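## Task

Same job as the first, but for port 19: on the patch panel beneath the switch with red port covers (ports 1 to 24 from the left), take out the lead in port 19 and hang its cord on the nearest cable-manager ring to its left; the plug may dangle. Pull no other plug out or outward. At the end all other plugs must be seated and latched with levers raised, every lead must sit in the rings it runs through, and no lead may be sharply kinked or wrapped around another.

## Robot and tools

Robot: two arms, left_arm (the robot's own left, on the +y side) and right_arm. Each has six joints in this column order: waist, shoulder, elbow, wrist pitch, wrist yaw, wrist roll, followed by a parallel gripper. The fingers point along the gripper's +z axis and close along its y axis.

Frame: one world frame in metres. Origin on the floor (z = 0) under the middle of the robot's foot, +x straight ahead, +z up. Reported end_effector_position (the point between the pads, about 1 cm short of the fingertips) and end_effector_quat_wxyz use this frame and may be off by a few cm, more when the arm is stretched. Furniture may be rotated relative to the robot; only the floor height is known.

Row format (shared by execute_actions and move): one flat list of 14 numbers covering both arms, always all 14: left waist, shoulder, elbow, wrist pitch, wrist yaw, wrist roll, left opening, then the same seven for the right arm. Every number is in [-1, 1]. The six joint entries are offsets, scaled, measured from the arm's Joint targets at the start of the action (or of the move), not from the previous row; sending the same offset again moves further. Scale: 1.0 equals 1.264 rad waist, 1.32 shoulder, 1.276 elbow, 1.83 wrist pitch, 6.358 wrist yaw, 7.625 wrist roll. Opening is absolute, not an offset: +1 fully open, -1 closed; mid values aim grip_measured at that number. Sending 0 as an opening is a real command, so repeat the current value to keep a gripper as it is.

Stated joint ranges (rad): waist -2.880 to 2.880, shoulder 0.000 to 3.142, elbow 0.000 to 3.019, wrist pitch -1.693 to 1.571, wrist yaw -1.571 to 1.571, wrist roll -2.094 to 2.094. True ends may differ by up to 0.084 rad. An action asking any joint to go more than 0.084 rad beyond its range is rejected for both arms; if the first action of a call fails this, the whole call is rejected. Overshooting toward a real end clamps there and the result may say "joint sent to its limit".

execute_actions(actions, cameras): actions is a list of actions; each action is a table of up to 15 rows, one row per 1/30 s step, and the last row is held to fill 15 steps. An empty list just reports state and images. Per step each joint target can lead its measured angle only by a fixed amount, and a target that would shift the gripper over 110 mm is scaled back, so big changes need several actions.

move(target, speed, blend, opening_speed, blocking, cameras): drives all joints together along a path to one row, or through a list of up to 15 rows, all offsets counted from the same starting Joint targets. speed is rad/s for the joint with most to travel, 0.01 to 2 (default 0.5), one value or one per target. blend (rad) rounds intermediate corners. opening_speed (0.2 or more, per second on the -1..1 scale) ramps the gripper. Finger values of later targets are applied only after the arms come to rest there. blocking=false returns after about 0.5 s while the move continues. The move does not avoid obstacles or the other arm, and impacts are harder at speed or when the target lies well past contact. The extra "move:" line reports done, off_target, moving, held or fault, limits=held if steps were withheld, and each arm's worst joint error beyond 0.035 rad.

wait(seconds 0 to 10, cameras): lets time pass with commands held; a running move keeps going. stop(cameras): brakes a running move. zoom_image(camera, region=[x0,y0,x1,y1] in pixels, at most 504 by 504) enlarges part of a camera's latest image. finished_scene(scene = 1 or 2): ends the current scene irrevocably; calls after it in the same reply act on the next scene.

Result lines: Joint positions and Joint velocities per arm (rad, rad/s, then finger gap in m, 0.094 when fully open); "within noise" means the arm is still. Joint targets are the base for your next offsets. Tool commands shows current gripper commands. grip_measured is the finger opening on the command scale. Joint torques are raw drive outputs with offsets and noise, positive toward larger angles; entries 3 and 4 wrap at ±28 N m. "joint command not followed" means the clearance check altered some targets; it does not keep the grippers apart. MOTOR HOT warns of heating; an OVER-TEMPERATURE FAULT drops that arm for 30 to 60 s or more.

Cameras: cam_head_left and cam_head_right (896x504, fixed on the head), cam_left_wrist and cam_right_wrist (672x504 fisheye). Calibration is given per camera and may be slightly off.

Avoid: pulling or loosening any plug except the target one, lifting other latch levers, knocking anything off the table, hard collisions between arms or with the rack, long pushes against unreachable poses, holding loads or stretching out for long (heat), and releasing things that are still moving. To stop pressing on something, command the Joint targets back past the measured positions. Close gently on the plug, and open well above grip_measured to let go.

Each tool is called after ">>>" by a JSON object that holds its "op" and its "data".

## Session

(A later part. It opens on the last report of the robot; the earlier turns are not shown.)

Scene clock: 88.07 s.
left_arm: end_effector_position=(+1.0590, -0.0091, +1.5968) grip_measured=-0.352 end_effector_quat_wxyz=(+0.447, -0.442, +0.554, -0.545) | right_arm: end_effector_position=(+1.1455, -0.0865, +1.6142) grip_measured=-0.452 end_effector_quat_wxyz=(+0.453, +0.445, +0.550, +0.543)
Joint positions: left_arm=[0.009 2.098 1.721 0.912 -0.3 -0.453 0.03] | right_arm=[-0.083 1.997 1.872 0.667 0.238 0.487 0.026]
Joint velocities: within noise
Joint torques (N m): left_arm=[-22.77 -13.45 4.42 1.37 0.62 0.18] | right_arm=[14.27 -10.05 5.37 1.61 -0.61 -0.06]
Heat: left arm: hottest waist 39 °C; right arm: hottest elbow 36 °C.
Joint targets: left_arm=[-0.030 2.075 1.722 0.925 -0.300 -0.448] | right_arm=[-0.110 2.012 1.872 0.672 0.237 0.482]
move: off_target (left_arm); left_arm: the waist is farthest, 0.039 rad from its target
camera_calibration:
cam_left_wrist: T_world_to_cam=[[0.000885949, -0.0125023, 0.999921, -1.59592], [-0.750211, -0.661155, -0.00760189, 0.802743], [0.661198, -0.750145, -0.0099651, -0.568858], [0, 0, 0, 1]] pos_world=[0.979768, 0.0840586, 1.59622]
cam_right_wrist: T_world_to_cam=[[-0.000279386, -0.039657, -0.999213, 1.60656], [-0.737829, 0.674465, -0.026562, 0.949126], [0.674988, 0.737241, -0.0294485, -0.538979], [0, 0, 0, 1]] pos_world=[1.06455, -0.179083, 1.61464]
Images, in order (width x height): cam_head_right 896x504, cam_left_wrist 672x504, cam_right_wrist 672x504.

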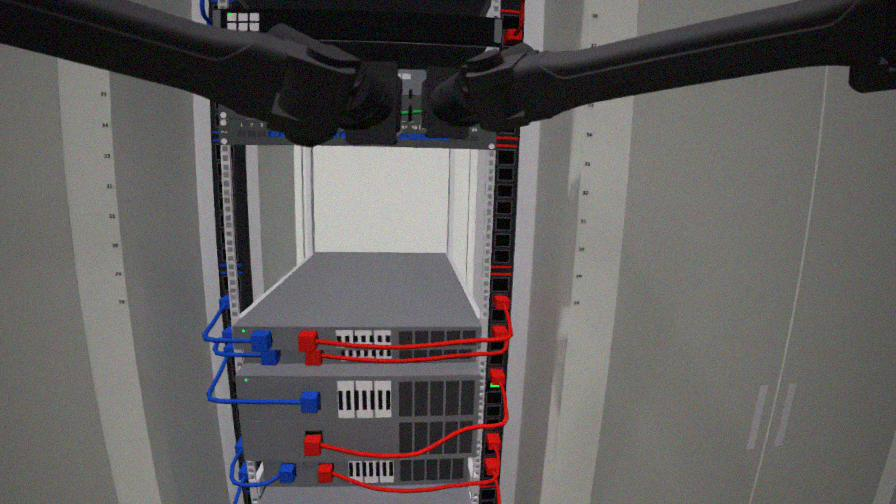

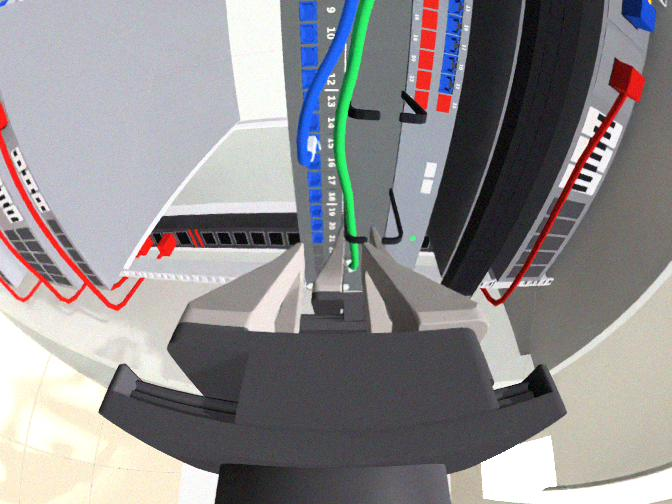

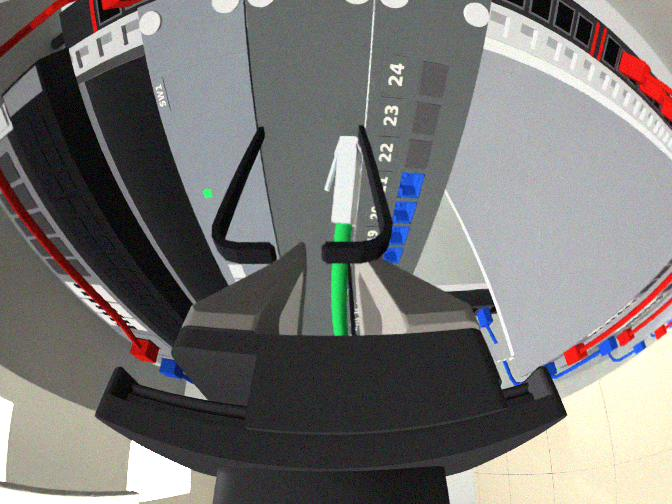

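>>> {"op": "move", "data": {"target": [0,0,0,0,0,0,-0.35,0.0854,-0.14,-0.315,0.138,0.0068,-0.001,-0.35], "speed": 0.15, "cameras": ["cam_left_wrist","cam_right_wrist","cam_head_right","cam_head_left"]}}

>>> {"op": "zoom_image", "data": {"camera": "cam_head_right", "region": [390, 80, 450, 125]}}

>>> {"op": "zoom_image", "data": {"camera": "cam_left_wrist", "region": [240, 60, 440, 300]}}

>>> {"op": "zoom_image", "data": {"camera": "cam_right_wrist", "region": [220, 60, 440, 260]}}

Scene clock: 92.33 s.
left_arm: end_effector_position=(+1.0590, -0.0091, +1.5968) grip_measured=-0.352 end_effector_quat_wxyz=(+0.447, -0.442, +0.554, -0.545) | right_arm: end_effector_position=(+1.0428, -0.0862, +1.6101) grip_measured=-0.352 end_effector_quat_wxyz=(+0.442, +0.449, +0.549, +0.549)
Joint positions: left_arm=[0.009 2.098 1.721 0.912 -0.3 -0.453 0.03] | right_arm=[-0.034 1.848 1.471 0.912 0.279 0.487 0.03]
Joint velocities: within noise
Joint torques (N m): left_arm=[-22.77 -13.51 4.41 1.39 0.62 0.19] | right_arm=[16.79 -10.99 4.92 1.91 -0.51 -0.14]
Heat: left arm: hottest waist 39 °C; right arm: hottest elbow 36 °C.
Joint targets: left_arm=[-0.030 2.075 1.722 0.925 -0.300 -0.448] | right_arm=[-0.002 1.827 1.470 0.924 0.280 0.475]
move: off_target (left_arm); left_arm: the waist is farthest, 0.039 rad from its target
camera_calibration:
cam_left_wrist: T_world_to_cam=[[0.000885949, -0.0125023, 0.999921, -1.59592], [-0.750211, -0.661155, -0.00760189, 0.802743], [0.661198, -0.750145, -0.0099651, -0.568858], [0, 0, 0, 1]] pos_world=[0.979768, 0.0840586, 1.59622]
cam_right_wrist: T_world_to_cam=[[-0.00964998, -0.0191822, -0.999769, 1.61488], [-0.746422, 0.66545, -0.00556315, 0.847352], [0.665403, 0.746196, -0.0207396, -0.473276], [0, 0, 0, 1]] pos_world=[0.962985, -0.179736, 1.6094]

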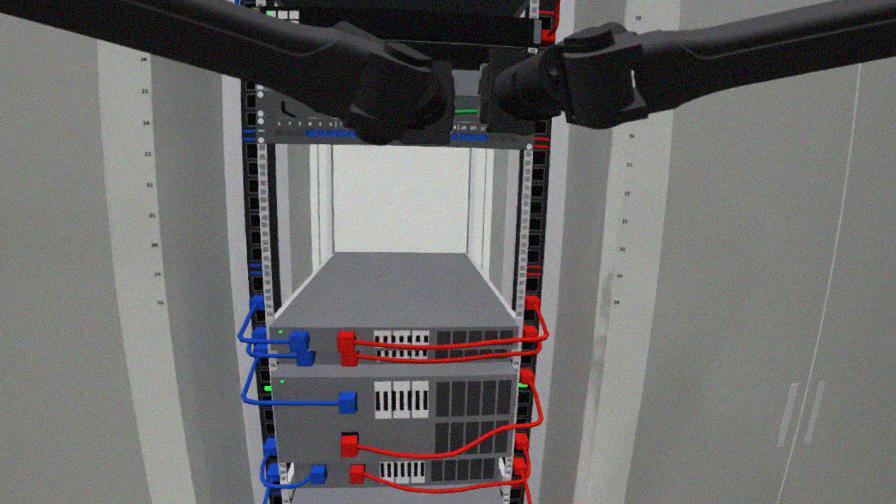

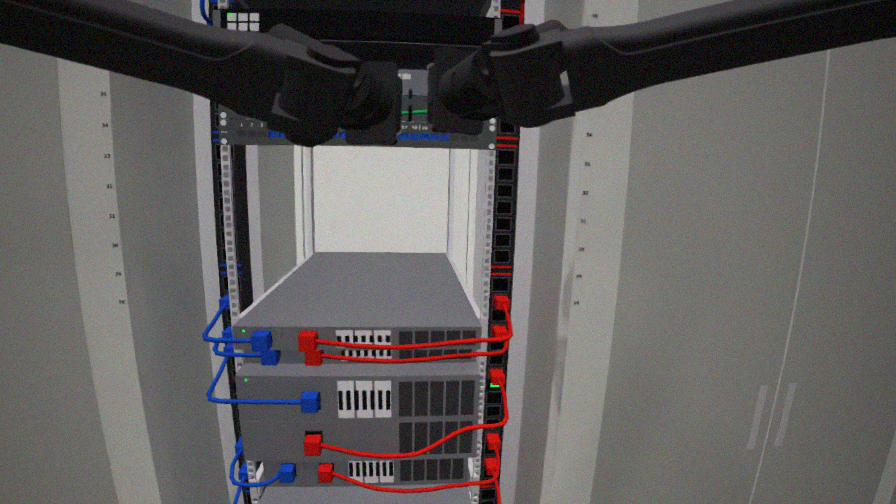

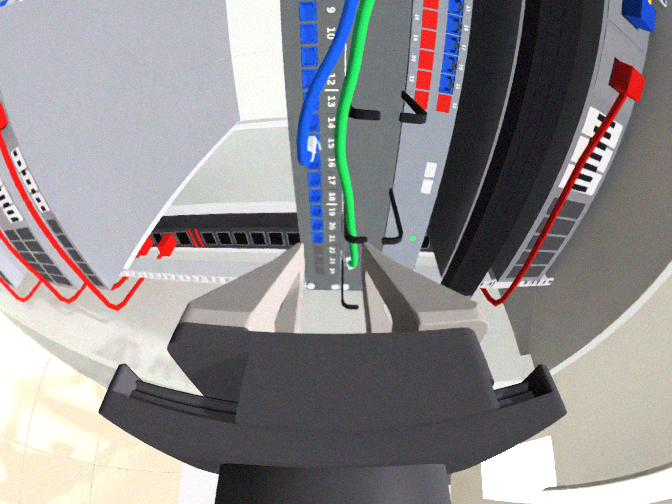

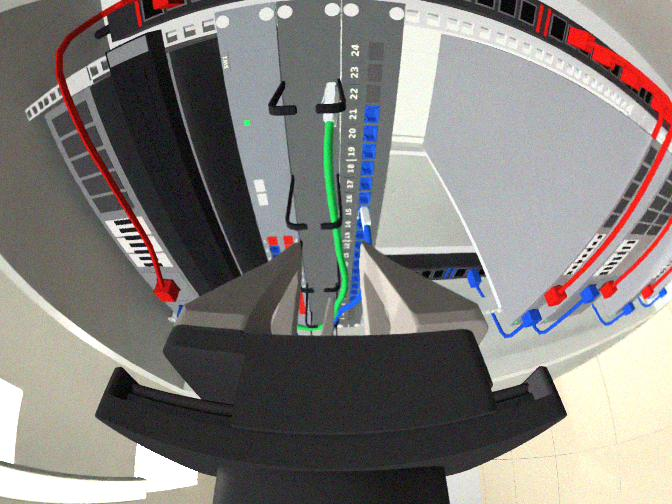

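Scaled by 8.400 from the camera's 896x504 image, which has a finer 1280x720 frame.

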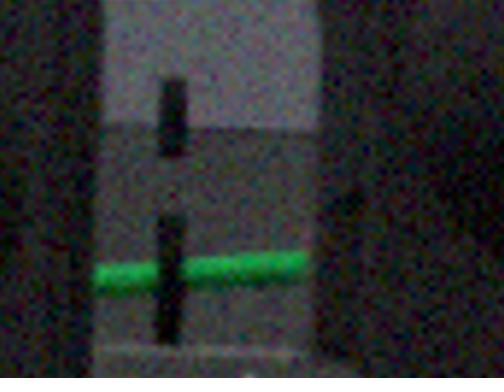

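Scaled by 2.100 from the camera's 672x504 image, which has a finer 960x720 frame.

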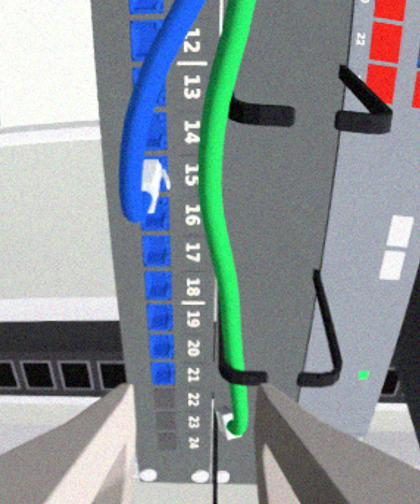

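Scaled by 2.291 from the camera's 672x504 image, which has a finer 960x720 frame.

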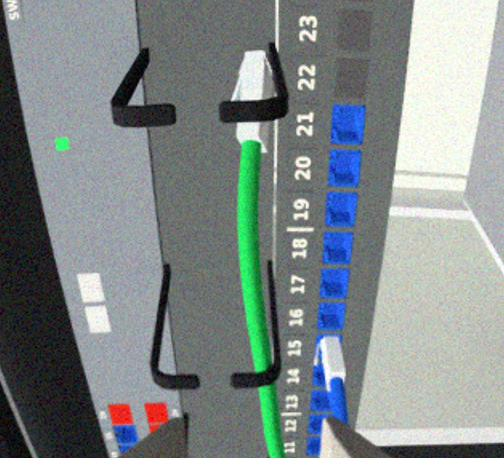

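>>> {"op": "move", "data": {"target": [0.1448,-0.284,-0.7163,0.2705,0.0195,-0.0016,-0.35,-0.008,-0.012,-0.2594,0.16,0.0025,-0.0012,-0.35], "speed": 0.5}}

>>> {"op": "zoom_image", "data": {"camera": "cam_left_wrist", "region": [370, 50, 490, 180]}}

>>> {"op": "zoom_image", "data": {"camera": "cam_left_wrist", "region": [370, 150, 490, 280]}}

>>> {"op": "zoom_image", "data": {"camera": "cam_head_left", "region": [270, 60, 420, 150]}}

>>> {"op": "zoom_image", "data": {"camera": "cam_right_wrist", "region": [220, 60, 400, 290]}}

Scene clock: 95.20 s.
left_arm: end_effector_position=(+0.8496, +0.1349, +1.5046) grip_measured=-0.352 end_effector_quat_wxyz=(+0.459, -0.415, +0.574, -0.536) | right_arm: end_effector_position=(+0.9325, -0.0723, +1.5548) grip_measured=-0.352 end_effector_quat_wxyz=(+0.437, +0.447, +0.561, +0.542)
Joint positions: left_arm=[0.132 1.715 0.805 1.406 -0.178 -0.453 0.03] | right_arm=[-0.034 1.832 1.138 1.204 0.295 0.48 0.03]
Joint velocities: within noise
Joint torques (N m): left_arm=[-10.58 -8.35 2.74 1.65 0.72 0.05] | right_arm=[14.56 -9.99 4.25 1.84 -0.52 -0.1]
Heat: left arm: hottest waist 39 °C; right arm: hottest elbow 36 °C.
Joint targets: left_arm=[0.152 1.700 0.808 1.420 -0.176 -0.460] | right_arm=[-0.012 1.812 1.139 1.217 0.296 0.465]
move: done
camera_calibration:
cam_left_wrist: T_world_to_cam=[[-0.0165082, -0.0779861, 0.996818, -1.47345], [-0.767545, -0.63793, -0.0626197, 0.834564], [0.640783, -0.766136, -0.0493268, -0.244518], [0, 0, 0, 1]] pos_world=[0.772924, 0.23015, 1.50896]
cam_right_wrist: T_world_to_cam=[[-0.0303832, -0.0379372, -0.998818, 1.57533], [-0.754802, 0.65595, -0.00195391, 0.756977], [0.655248, 0.753851, -0.0485649, -0.358102], [0, 0, 0, 1]] pos_world=[0.853877, -0.16682, 1.55755]

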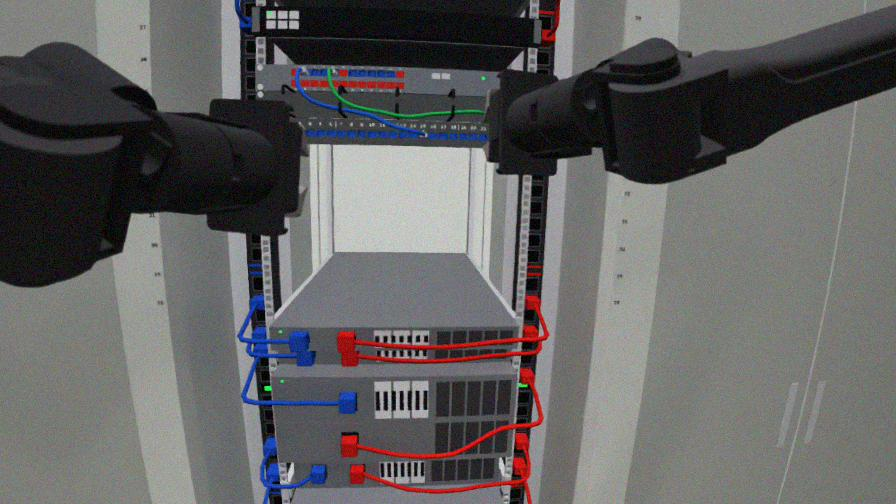

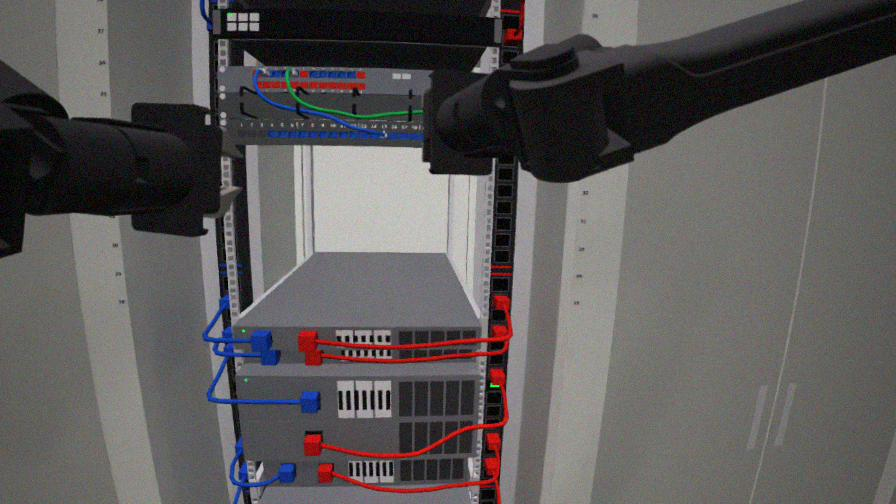

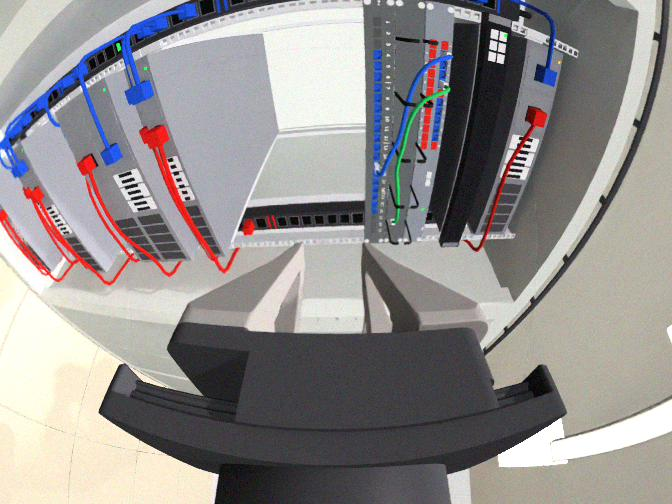

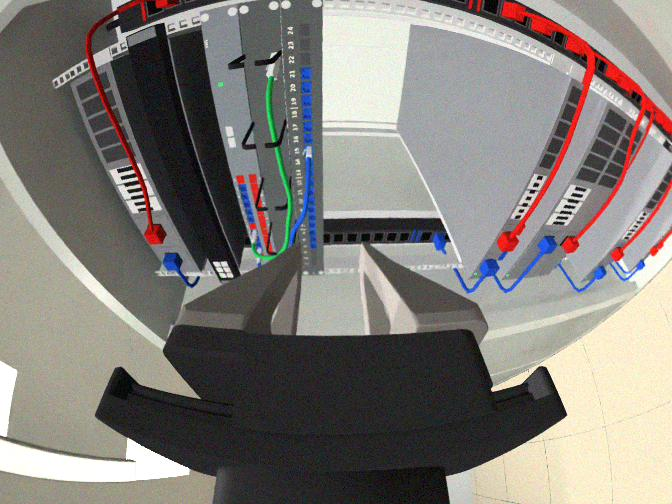

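Scaled by 3.877 from the camera's 672x504 image, which has a finer 960x720 frame.

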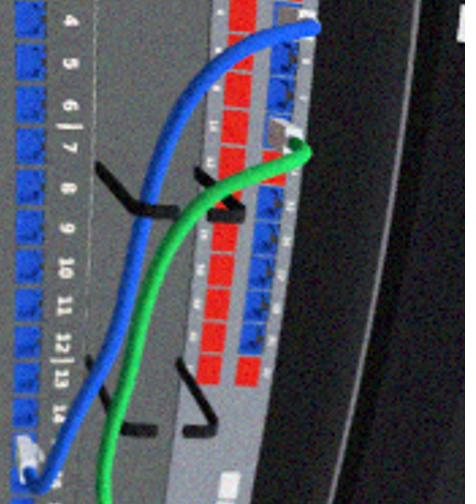

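Scaled by 3.877 from the camera's 672x504 image, which has a finer 960x720 frame.

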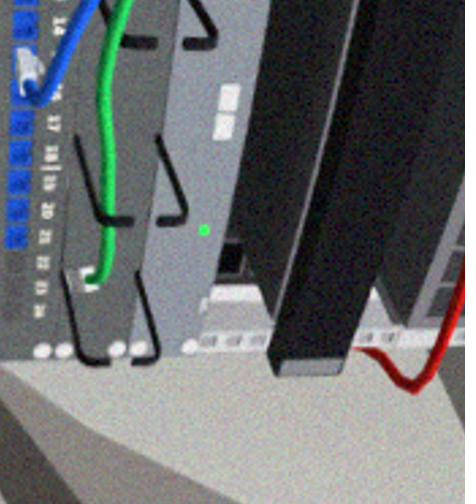

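Scaled by 3.360 from the camera's 896x504 image, which has a finer 1280x720 frame.

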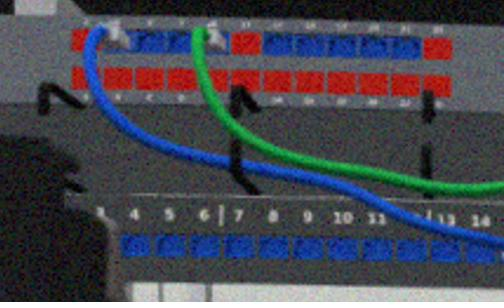

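Scaled by 2.191 from the camera's 672x504 image, which has a finer 960x720 frame.

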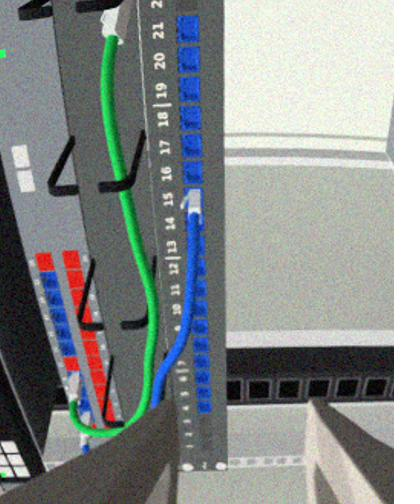

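>>> {"op": "zoom_image", "data": {"camera": "cam_right_wrist", "region": [240, 200, 310, 270]}}

>>> {"op": "zoom_image", "data": {"camera": "cam_left_wrist", "region": [390, 85, 450, 135]}}

>>> {"op": "zoom_image", "data": {"camera": "cam_head_left", "region": [325, 80, 365, 120]}}

>>> {"op": "zoom_image", "data": {"camera": "cam_head_right", "region": [280, 80, 320, 120]}}

Scaled by 7.200 from the camera's 672x504 image, which has a finer 960x720 frame.

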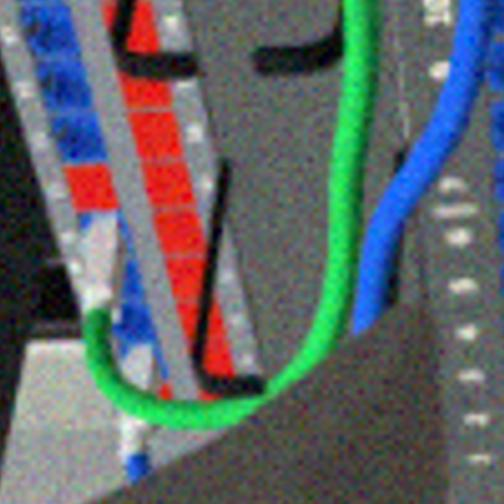

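Scaled by 8.400 from the camera's 672x504 image, which has a finer 960x720 frame.

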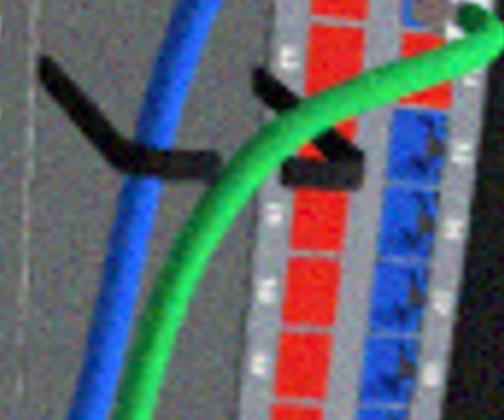

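Scaled by 12.600 from the camera's 896x504 image, which has a finer 1280x720 frame.

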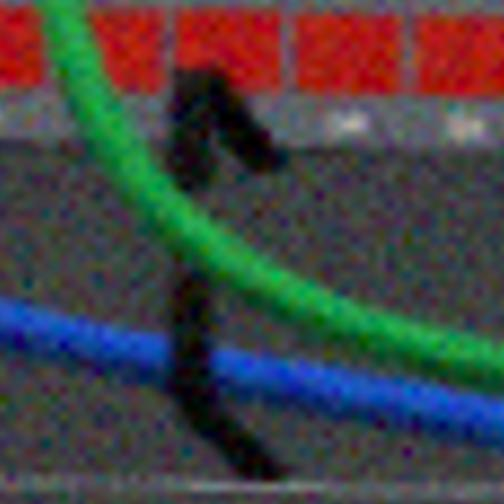

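Scaled by 12.600 from the camera's 896x504 image, which has a finer 1280x720 frame.

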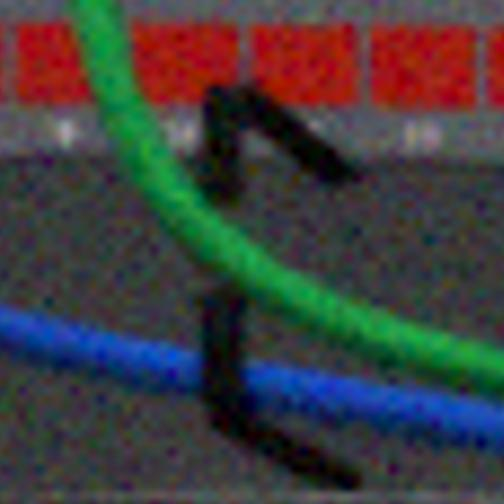

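>>> {"op": "move", "data": {"target": [-0.0847,0.075,0.4984,-0.2844,-0.0101,-0.0033,-0.35,0,0,0,0,0,0,-0.35], "speed": 0.4, "cameras": ["cam_left_wrist"]}}

>>> {"op": "zoom_image", "data": {"camera": "cam_left_wrist", "region": [260, 20, 440, 200]}}

>>> {"op": "zoom_image", "data": {"camera": "cam_left_wrist", "region": [240, 100, 440, 300]}}

Scene clock: 105.93 s.
left_arm: end_effector_position=(+1.0483, +0.1226, +1.5984) grip_measured=-0.352 end_effector_quat_wxyz=(+0.456, -0.443, +0.550, -0.542) | right_arm: end_effector_position=(+0.9326, -0.0727, +1.5550) grip_measured=-0.352 end_effector_quat_wxyz=(+0.438, +0.447, +0.561, +0.542)
Joint positions: left_arm=[0.08 1.786 1.424 0.908 -0.239 -0.477 0.03] | right_arm=[-0.034 1.832 1.138 1.206 0.295 0.48 0.03]
Joint velocities: within noise
Joint torques (N m): left_arm=[-18.78 -8.88 5.83 0.69 0.56 0.07] | right_arm=[14.33 -9.7 4.26 1.78 -0.52 -0.14]
Heat: left arm: hottest waist 39 °C; right arm: hottest elbow 36 °C.
Joint targets: left_arm=[0.046 1.799 1.444 0.900 -0.240 -0.485] | right_arm=[-0.012 1.811 1.139 1.217 0.296 0.465]
move: done
camera_calibration:
cam_left_wrist: T_world_to_cam=[[-0.00926034, -0.0184675, 0.999787, -1.58428], [-0.738395, -0.674092, -0.0192907, 0.889694], [0.674305, -0.738416, -0.00739399, -0.482202], [0, 0, 0, 1]] pos_world=[0.967425, 0.214412, 1.59754]
Images, in order (width x height): cam_left_wrist 672x504.

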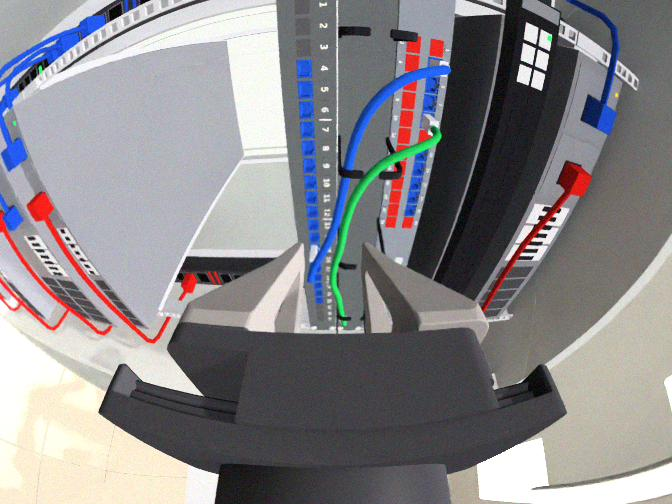

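Scaled by 2.800 from the camera's 672x504 image, which has a finer 960x720 frame.

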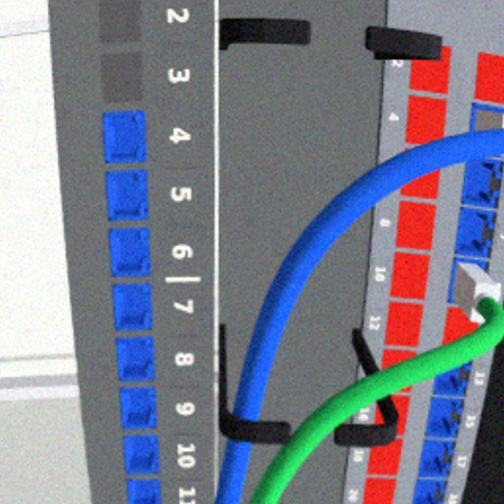

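Scaled by 2.520 from the camera's 672x504 image, which has a finer 960x720 frame.

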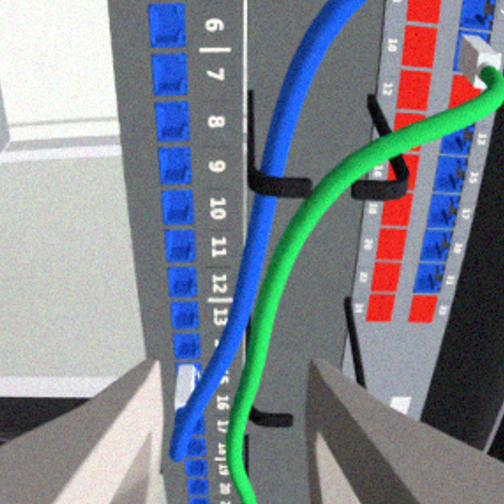

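>>> {"op": "zoom_image", "data": {"camera": "cam_left_wrist", "region": [340, 140, 420, 200]}}

Scaled by 6.300 from the camera's 672x504 image, which has a finer 960x720 frame.

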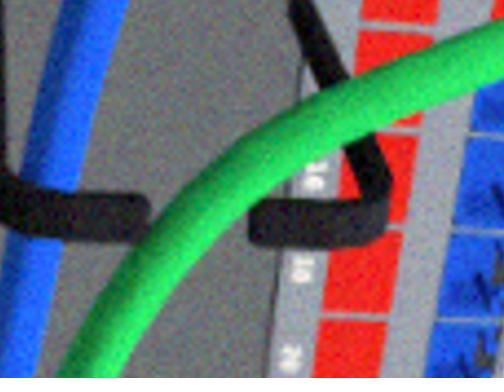

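>>> {"op": "move", "data": {"target": [-0.0087,0.0868,0.1522,-0.0432,-0.0012,0,-0.3,0,0,0,0,0,0,-0.35], "speed": 0.15, "cameras": ["cam_left_wrist","cam_right_wrist"]}}

>>> {"op": "zoom_image", "data": {"camera": "cam_left_wrist", "region": [240, 100, 440, 340]}}

>>> {"op": "zoom_image", "data": {"camera": "cam_right_wrist", "region": [220, 160, 340, 290]}}

Scene clock: 109.60 s.
left_arm: end_effector_position=(+1.0856, +0.0899, +1.6006) grip_measured=-0.302 end_effector_quat_wxyz=(+0.453, -0.443, +0.552, -0.542) | right_arm: end_effector_position=(+0.9327, -0.0728, +1.5550) grip_measured=-0.352 end_effector_quat_wxyz=(+0.438, +0.447, +0.561, +0.542)
Joint positions: left_arm=[0.074 1.901 1.611 0.828 -0.246 -0.478 0.033] | right_arm=[-0.034 1.832 1.138 1.206 0.295 0.48 0.03]
Joint velocities: within noise
Joint torques (N m): left_arm=[-20.84 -10.17 6.61 0.69 0.56 0.05] | right_arm=[14.04 -9.41 4.14 1.92 -0.54 -0.15]
Heat: left arm: hottest waist 39 °C; right arm: hottest elbow 36 °C.
Joint targets: left_arm=[0.035 1.913 1.638 0.821 -0.248 -0.485] | right_arm=[-0.012 1.811 1.139 1.217 0.296 0.465]
move: off_target (left_arm); left_arm: the waist is farthest, 0.039 rad from its target
camera_calibration:
cam_left_wrist: T_world_to_cam=[[-0.00315905, -0.0176491, 0.999839, -1.59353], [-0.741975, -0.670277, -0.014176, 0.890625], [0.67042, -0.741901, -0.0109778, -0.521253], [0, 0, 0, 1]] pos_world=[1.00525, 0.182124, 1.60018]
cam_right_wrist: T_world_to_cam=[[-0.0299747, -0.0376543, -0.998841, 1.57523], [-0.753622, 0.657305, -0.00216321, 0.756799], [0.656625, 0.752684, -0.0480796, -0.359915], [0, 0, 0, 1]] pos_world=[0.853886, -0.167231, 1.55774]
Images, in order (width x height): cam_left_wrist 672x504, cam_right_wrist 672x504.

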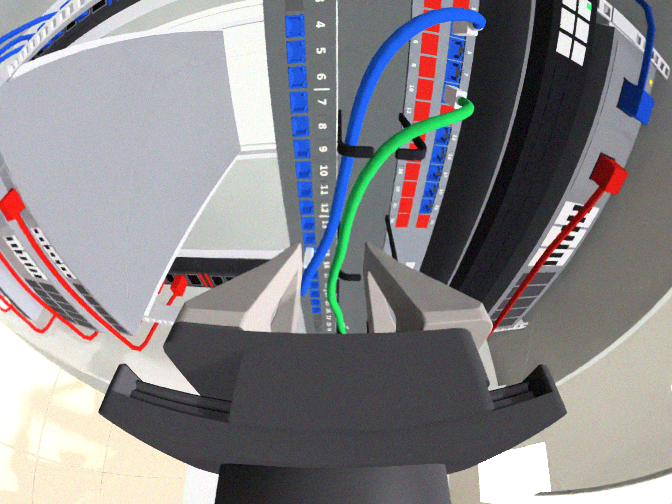

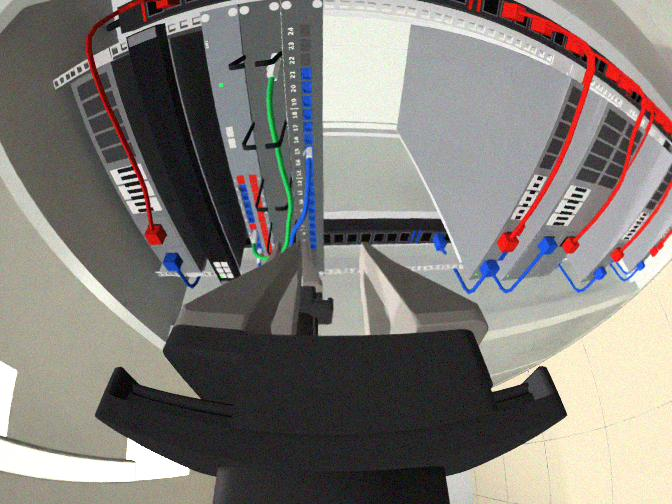

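Scaled by 2.100 from the camera's 672x504 image, which has a finer 960x720 frame.

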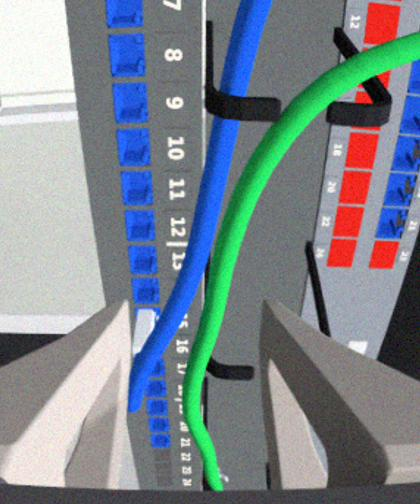

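Scaled by 3.877 from the camera's 672x504 image, which has a finer 960x720 frame.

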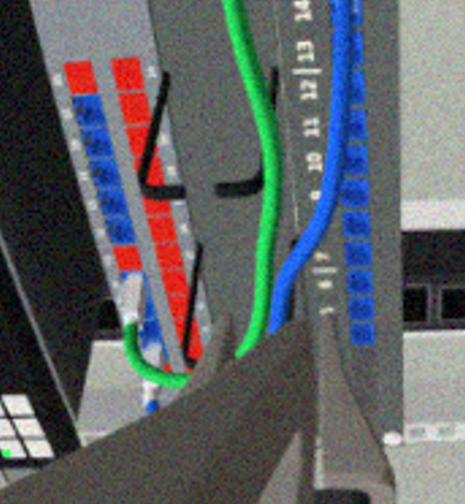

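>>> {"op": "move", "data": {"target": [0.004,0.0203,0.048,-0.019,0,0,-0.3,0,0,0,0,0,0,-0.35], "speed": 0.15, "cameras": ["cam_left_wrist"]}}

>>> {"op": "move", "data": {"target": [0,0,0,0,0,0,-0.93,0,0,0,0,0,0,-0.35], "opening_speed": 0.5, "cameras": ["cam_left_wrist","cam_right_wrist"]}}

>>> {"op": "zoom_image", "data": {"camera": "cam_left_wrist", "region": [240, 100, 440, 340]}}

>>> {"op": "zoom_image", "data": {"camera": "cam_right_wrist", "region": [220, 160, 340, 290]}}

Scene clock: 111.03 s.
left_arm: end_effector_position=(+1.0997, +0.0870, +1.6047) grip_measured=-0.302 end_effector_quat_wxyz=(+0.454, -0.443, +0.551, -0.542) | right_arm: end_effector_position=(+0.9327, -0.0728, +1.5550) grip_measured=-0.352 end_effector_quat_wxyz=(+0.438, +0.447, +0.561, +0.542)
Joint positions: left_arm=[0.074 1.926 1.673 0.794 -0.246 -0.478 0.033] | right_arm=[-0.034 1.832 1.138 1.206 0.295 0.48 0.03]
Joint velocities: within noise
Joint torques (N m): left_arm=[-20.84 -10.23 6.68 0.58 0.56 0.05] | right_arm=[14.45 -9.52 4.26 1.81 -0.53 -0.16]
Heat: left arm: hottest waist 39 °C; right arm: hottest elbow 36 °C.
Joint targets: left_arm=[0.040 1.940 1.699 0.786 -0.248 -0.485] | right_arm=[-0.012 1.811 1.139 1.217 0.296 0.465]
move: done
camera_calibration:
cam_left_wrist: T_world_to_cam=[[-0.00405622, -0.0169043, 0.999849, -1.59667], [-0.740653, -0.671734, -0.0143616, 0.898144], [0.671876, -0.740599, -0.0097955, -0.53641], [0, 0, 0, 1]] pos_world=[1.01914, 0.179059, 1.60407]
Images, in order (width x height): cam_left_wrist 672x504.

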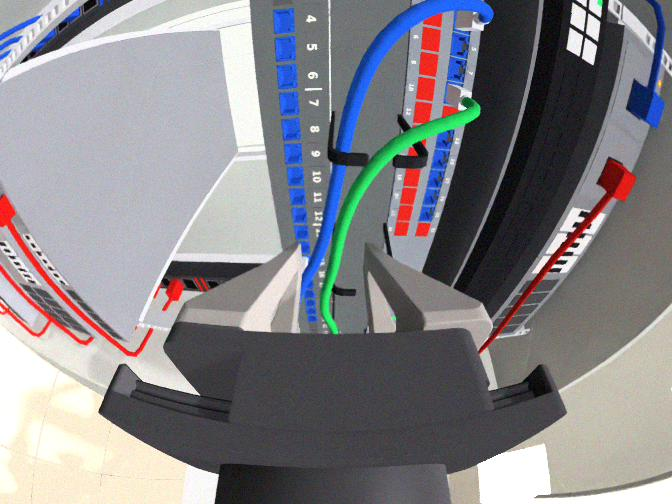

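Scene clock: 112.50 s.
left_arm: end_effector_position=(+1.0997, +0.0870, +1.6047) grip_measured=-0.928 end_effector_quat_wxyz=(+0.454, -0.443, +0.551, -0.542) | right_arm: end_effector_position=(+0.9327, -0.0728, +1.5550) grip_measured=-0.352 end_effector_quat_wxyz=(+0.438, +0.447, +0.561, +0.542)
Joint positions: left_arm=[0.074 1.926 1.673 0.794 -0.246 -0.478 0.003] | right_arm=[-0.034 1.832 1.138 1.206 0.295 0.48 0.03]
Joint velocities: within noise
Joint torques (N m): left_arm=[-20.84 -10.17 6.68 0.69 0.56 0.06] | right_arm=[14.45 -9.99 4.16 1.88 -0.55 -0.14]
Heat: left arm: hottest waist 39 °C; right arm: hottest elbow 36 °C.
Joint targets: left_arm=[0.040 1.940 1.699 0.786 -0.248 -0.485] | right_arm=[-0.012 1.811 1.139 1.217 0.296 0.465]
move: done
camera_calibration:
cam_left_wrist: T_world_to_cam=[[-0.00405622, -0.0169043, 0.999849, -1.59667], [-0.740653, -0.671734, -0.0143616, 0.898144], [0.671876, -0.740599, -0.0097955, -0.53641], [0, 0, 0, 1]] pos_world=[1.01914, 0.179059, 1.60407]
cam_right_wrist: T_world_to_cam=[[-0.0299747, -0.0376543, -0.998841, 1.57523], [-0.753622, 0.657305, -0.00216321, 0.756799], [0.656625, 0.752684, -0.0480796, -0.359915], [0, 0, 0, 1]] pos_world=[0.853886, -0.167231, 1.55774]
Images, in order (width x height): cam_left_wrist 672x504, cam_right_wrist 672x504.

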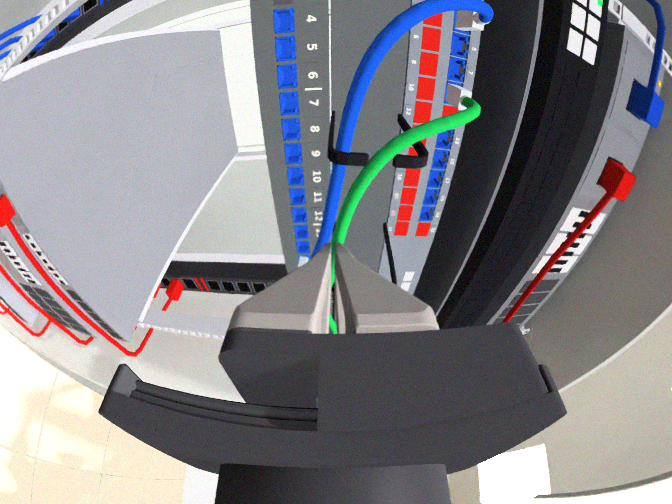

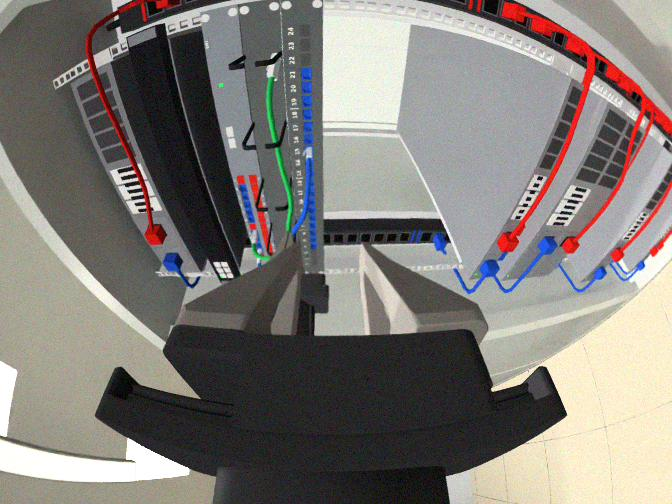

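Scaled by 2.100 from the camera's 672x504 image, which has a finer 960x720 frame.

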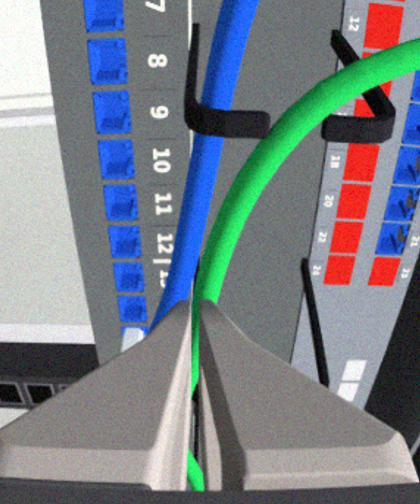

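Scaled by 3.877 from the camera's 672x504 image, which has a finer 960x720 frame.

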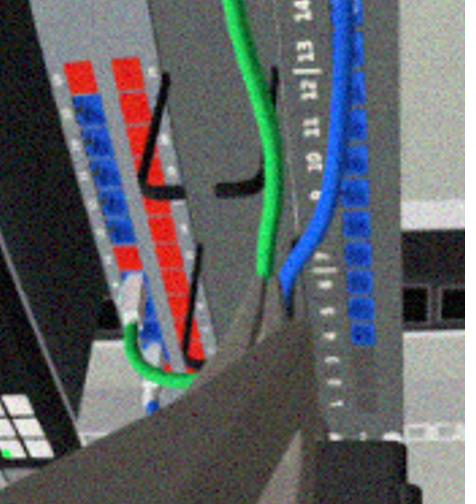

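>>> {"op": "zoom_image", "data": {"camera": "cam_left_wrist", "region": [350, 130, 410, 180]}}

Scaled by 8.400 from the camera's 672x504 image, which has a finer 960x720 frame.

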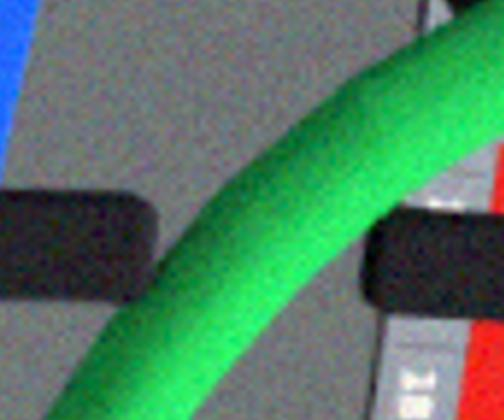

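>>> {"op": "move", "data": {"target": [0,0,0,0,0,0,-0.5,0,0,0,0,0,0,-0.35], "opening_speed": 1, "cameras": []}}

>>> {"op": "move", "data": {"target": [0,0.006,0.0392,-0.023,0,0,-0.5,0,0,0,0,0,0,-0.35], "speed": 0.12, "cameras": ["cam_left_wrist"]}}

>>> {"op": "zoom_image", "data": {"camera": "cam_left_wrist", "region": [240, 100, 440, 340]}}

Scene clock: 115.90 s.
left_arm: end_effector_position=(+1.0997, +0.0870, +1.6047) grip_measured=-0.502 end_effector_quat_wxyz=(+0.454, -0.443, +0.551, -0.542) | right_arm: end_effector_position=(+0.9327, -0.0728, +1.5550) grip_measured=-0.352 end_effector_quat_wxyz=(+0.438, +0.447, +0.561, +0.542)
Joint positions: left_arm=[0.074 1.926 1.673 0.794 -0.246 -0.478 0.023] | right_arm=[-0.034 1.832 1.138 1.206 0.295 0.48 0.03]
Joint velocities: within noise
Joint torques (N m): left_arm=[-20.84 -10.17 6.65 0.66 0.56 0.06] | right_arm=[14.33 -10.17 4.19 1.88 -0.54 -0.14]
Heat: left arm: hottest waist 39 °C; right arm: hottest elbow 36 °C.
Joint targets: left_arm=[0.040 1.940 1.699 0.786 -0.248 -0.485] | right_arm=[-0.012 1.811 1.139 1.217 0.296 0.465]
move: done
No camera images: "cameras" was empty.

Scene clock: 116.67 s.
left_arm: end_effector_position=(+1.1122, +0.0898, +1.6105) grip_measured=-0.502 end_effector_quat_wxyz=(+0.453, -0.443, +0.553, -0.541) | right_arm: end_effector_position=(+0.9327, -0.0728, +1.5550) grip_measured=-0.352 end_effector_quat_wxyz=(+0.438, +0.447, +0.561, +0.542)
Joint positions: left_arm=[0.074 1.934 1.721 0.752 -0.248 -0.478 0.023] | right_arm=[-0.034 1.832 1.138 1.206 0.295 0.48 0.03]
Joint velocities: within noise
Joint torques (N m): left_arm=[-21.01 -10.05 6.89 0.7 0.61 0.06] | right_arm=[14.56 -9.93 4.16 1.8 -0.54 -0.16]
Heat: left arm: hottest waist 39 °C; right arm: hottest elbow 36 °C.
Joint targets: left_arm=[0.040 1.948 1.749 0.744 -0.248 -0.485] | right_arm=[-0.012 1.811 1.139 1.217 0.296 0.465]
move: done
camera_calibration:
cam_left_wrist: T_world_to_cam=[[-0.00168329, -0.0180414, 0.999836, -1.60495], [-0.741725, -0.670572, -0.0133488, 0.90884], [0.670703, -0.741625, -0.012253, -0.537373], [0, 0, 0, 1]] pos_world=[1.03182, 0.181958, 1.61023]
Images, in order (width x height): cam_left_wrist 672x504.

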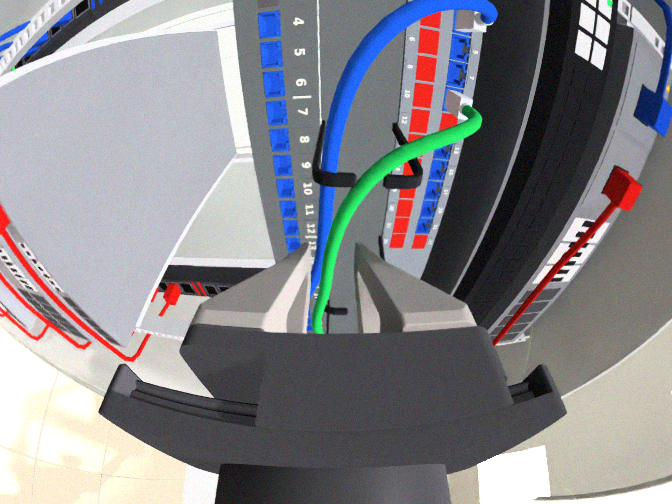

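Scaled by 2.100 from the camera's 672x504 image, which has a finer 960x720 frame.

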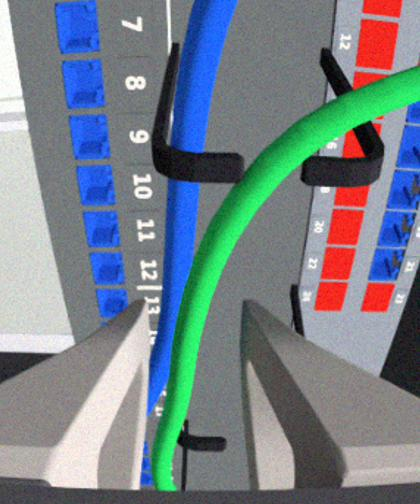

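>>> {"op": "move", "data": {"target": [0.059,0.0114,0.0368,-0.0175,0,0,-0.5,0,0,0,0,0,0,-0.35], "speed": 0.12, "cameras": ["cam_left_wrist"]}}

>>> {"op": "zoom_image", "data": {"camera": "cam_left_wrist", "region": [240, 100, 440, 340]}}

Scene clock: 118.40 s.
left_arm: end_effector_position=(+1.1267, +0.0953, +1.6040) grip_measured=-0.502 end_effector_quat_wxyz=(+0.455, -0.446, +0.555, -0.535) | right_arm: end_effector_position=(+0.9327, -0.0728, +1.5550) grip_measured=-0.352 end_effector_quat_wxyz=(+0.438, +0.447, +0.561, +0.542)
Joint positions: left_arm=[0.09 1.95 1.768 0.72 -0.248 -0.478 0.023] | right_arm=[-0.034 1.832 1.138 1.206 0.295 0.48 0.03]
Joint velocities: within noise
Joint torques (N m): left_arm=[-16.5 -10.93 6.89 0.7 0.63 0.06] | right_arm=[14.51 -9.7 4.15 1.76 -0.54 -0.16]
Heat: left arm: hottest waist 39 °C; right arm: hottest elbow 36 °C.
Joint targets: left_arm=[0.114 1.963 1.796 0.712 -0.248 -0.485] | right_arm=[-0.012 1.811 1.139 1.217 0.296 0.465]
move: done
camera_calibration:
cam_left_wrist: T_world_to_cam=[[0.00760614, -0.027803, 0.999584, -1.60736], [-0.736378, -0.676441, -0.0132116, 0.917519], [0.676528, -0.735971, -0.0256186, -0.528743], [0, 0, 0, 1]] pos_world=[1.04558, 0.186818, 1.60527]
Images, in order (width x height): cam_left_wrist 672x504.

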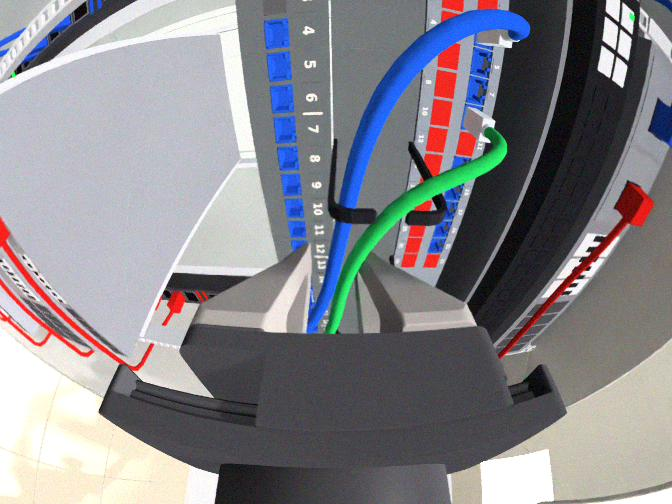

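Scaled by 2.100 from the camera's 672x504 image, which has a finer 960x720 frame.

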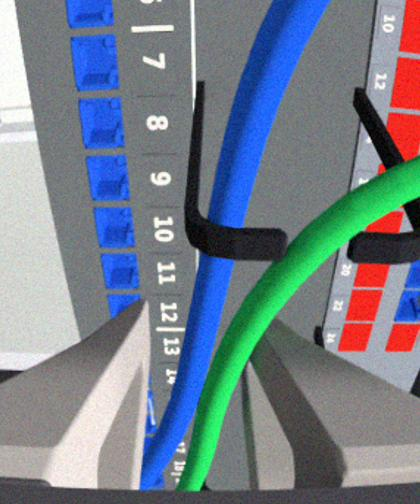

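>>> {"op": "move", "data": {"target": [-0.055,0,0,0,0,0,-0.5,0,0,0,0,0,0,-0.35], "speed": 0.12, "cameras": ["cam_left_wrist"]}}

>>> {"op": "zoom_image", "data": {"camera": "cam_left_wrist", "region": [240, 100, 440, 340]}}

Scene clock: 119.87 s.
left_arm: end_effector_position=(+1.1255, +0.0933, +1.6076) grip_measured=-0.502 end_effector_quat_wxyz=(+0.454, -0.445, +0.554, -0.537) | right_arm: end_effector_position=(+0.9327, -0.0728, +1.5550) grip_measured=-0.352 end_effector_quat_wxyz=(+0.438, +0.447, +0.561, +0.542)
Joint positions: left_arm=[0.084 1.95 1.768 0.72 -0.248 -0.478 0.023] | right_arm=[-0.034 1.832 1.138 1.206 0.295 0.48 0.03]
Joint velocities: within noise
Joint torques (N m): left_arm=[-21.71 -10.64 6.89 0.69 0.64 0.06] | right_arm=[14.27 -9.93 4.22 1.89 -0.56 -0.16]
Heat: left arm: hottest waist 39 °C; right arm: hottest elbow 36 °C.
Joint targets: left_arm=[0.044 1.963 1.796 0.712 -0.248 -0.485] | right_arm=[-0.012 1.811 1.139 1.217 0.296 0.465]
move: off_target (left_arm); left_arm: the waist is farthest, 0.040 rad from its target
camera_calibration:
cam_left_wrist: T_world_to_cam=[[0.0044255, -0.0244786, 0.999691, -1.60797], [-0.738209, -0.674442, -0.0132465, 0.917282], [0.674557, -0.737922, -0.021055, -0.534197], [0, 0, 0, 1]] pos_world=[1.04461, 0.185097, 1.60837]
Images, in order (width x height): cam_left_wrist 672x504.

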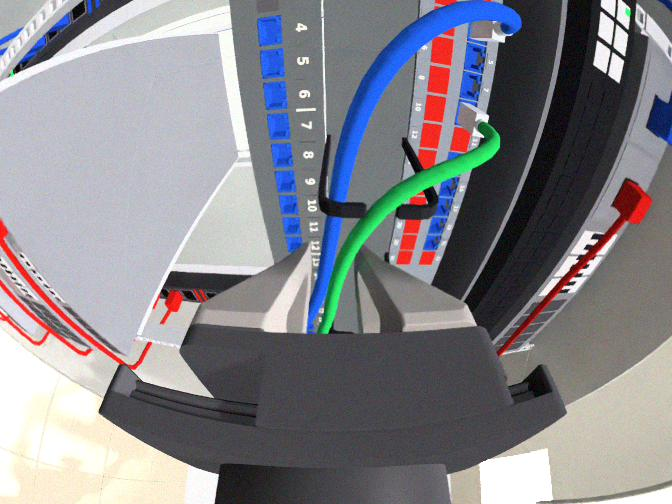

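Scaled by 2.100 from the camera's 672x504 image, which has a finer 960x720 frame.

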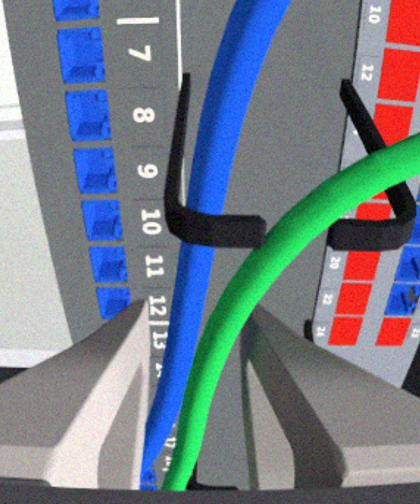

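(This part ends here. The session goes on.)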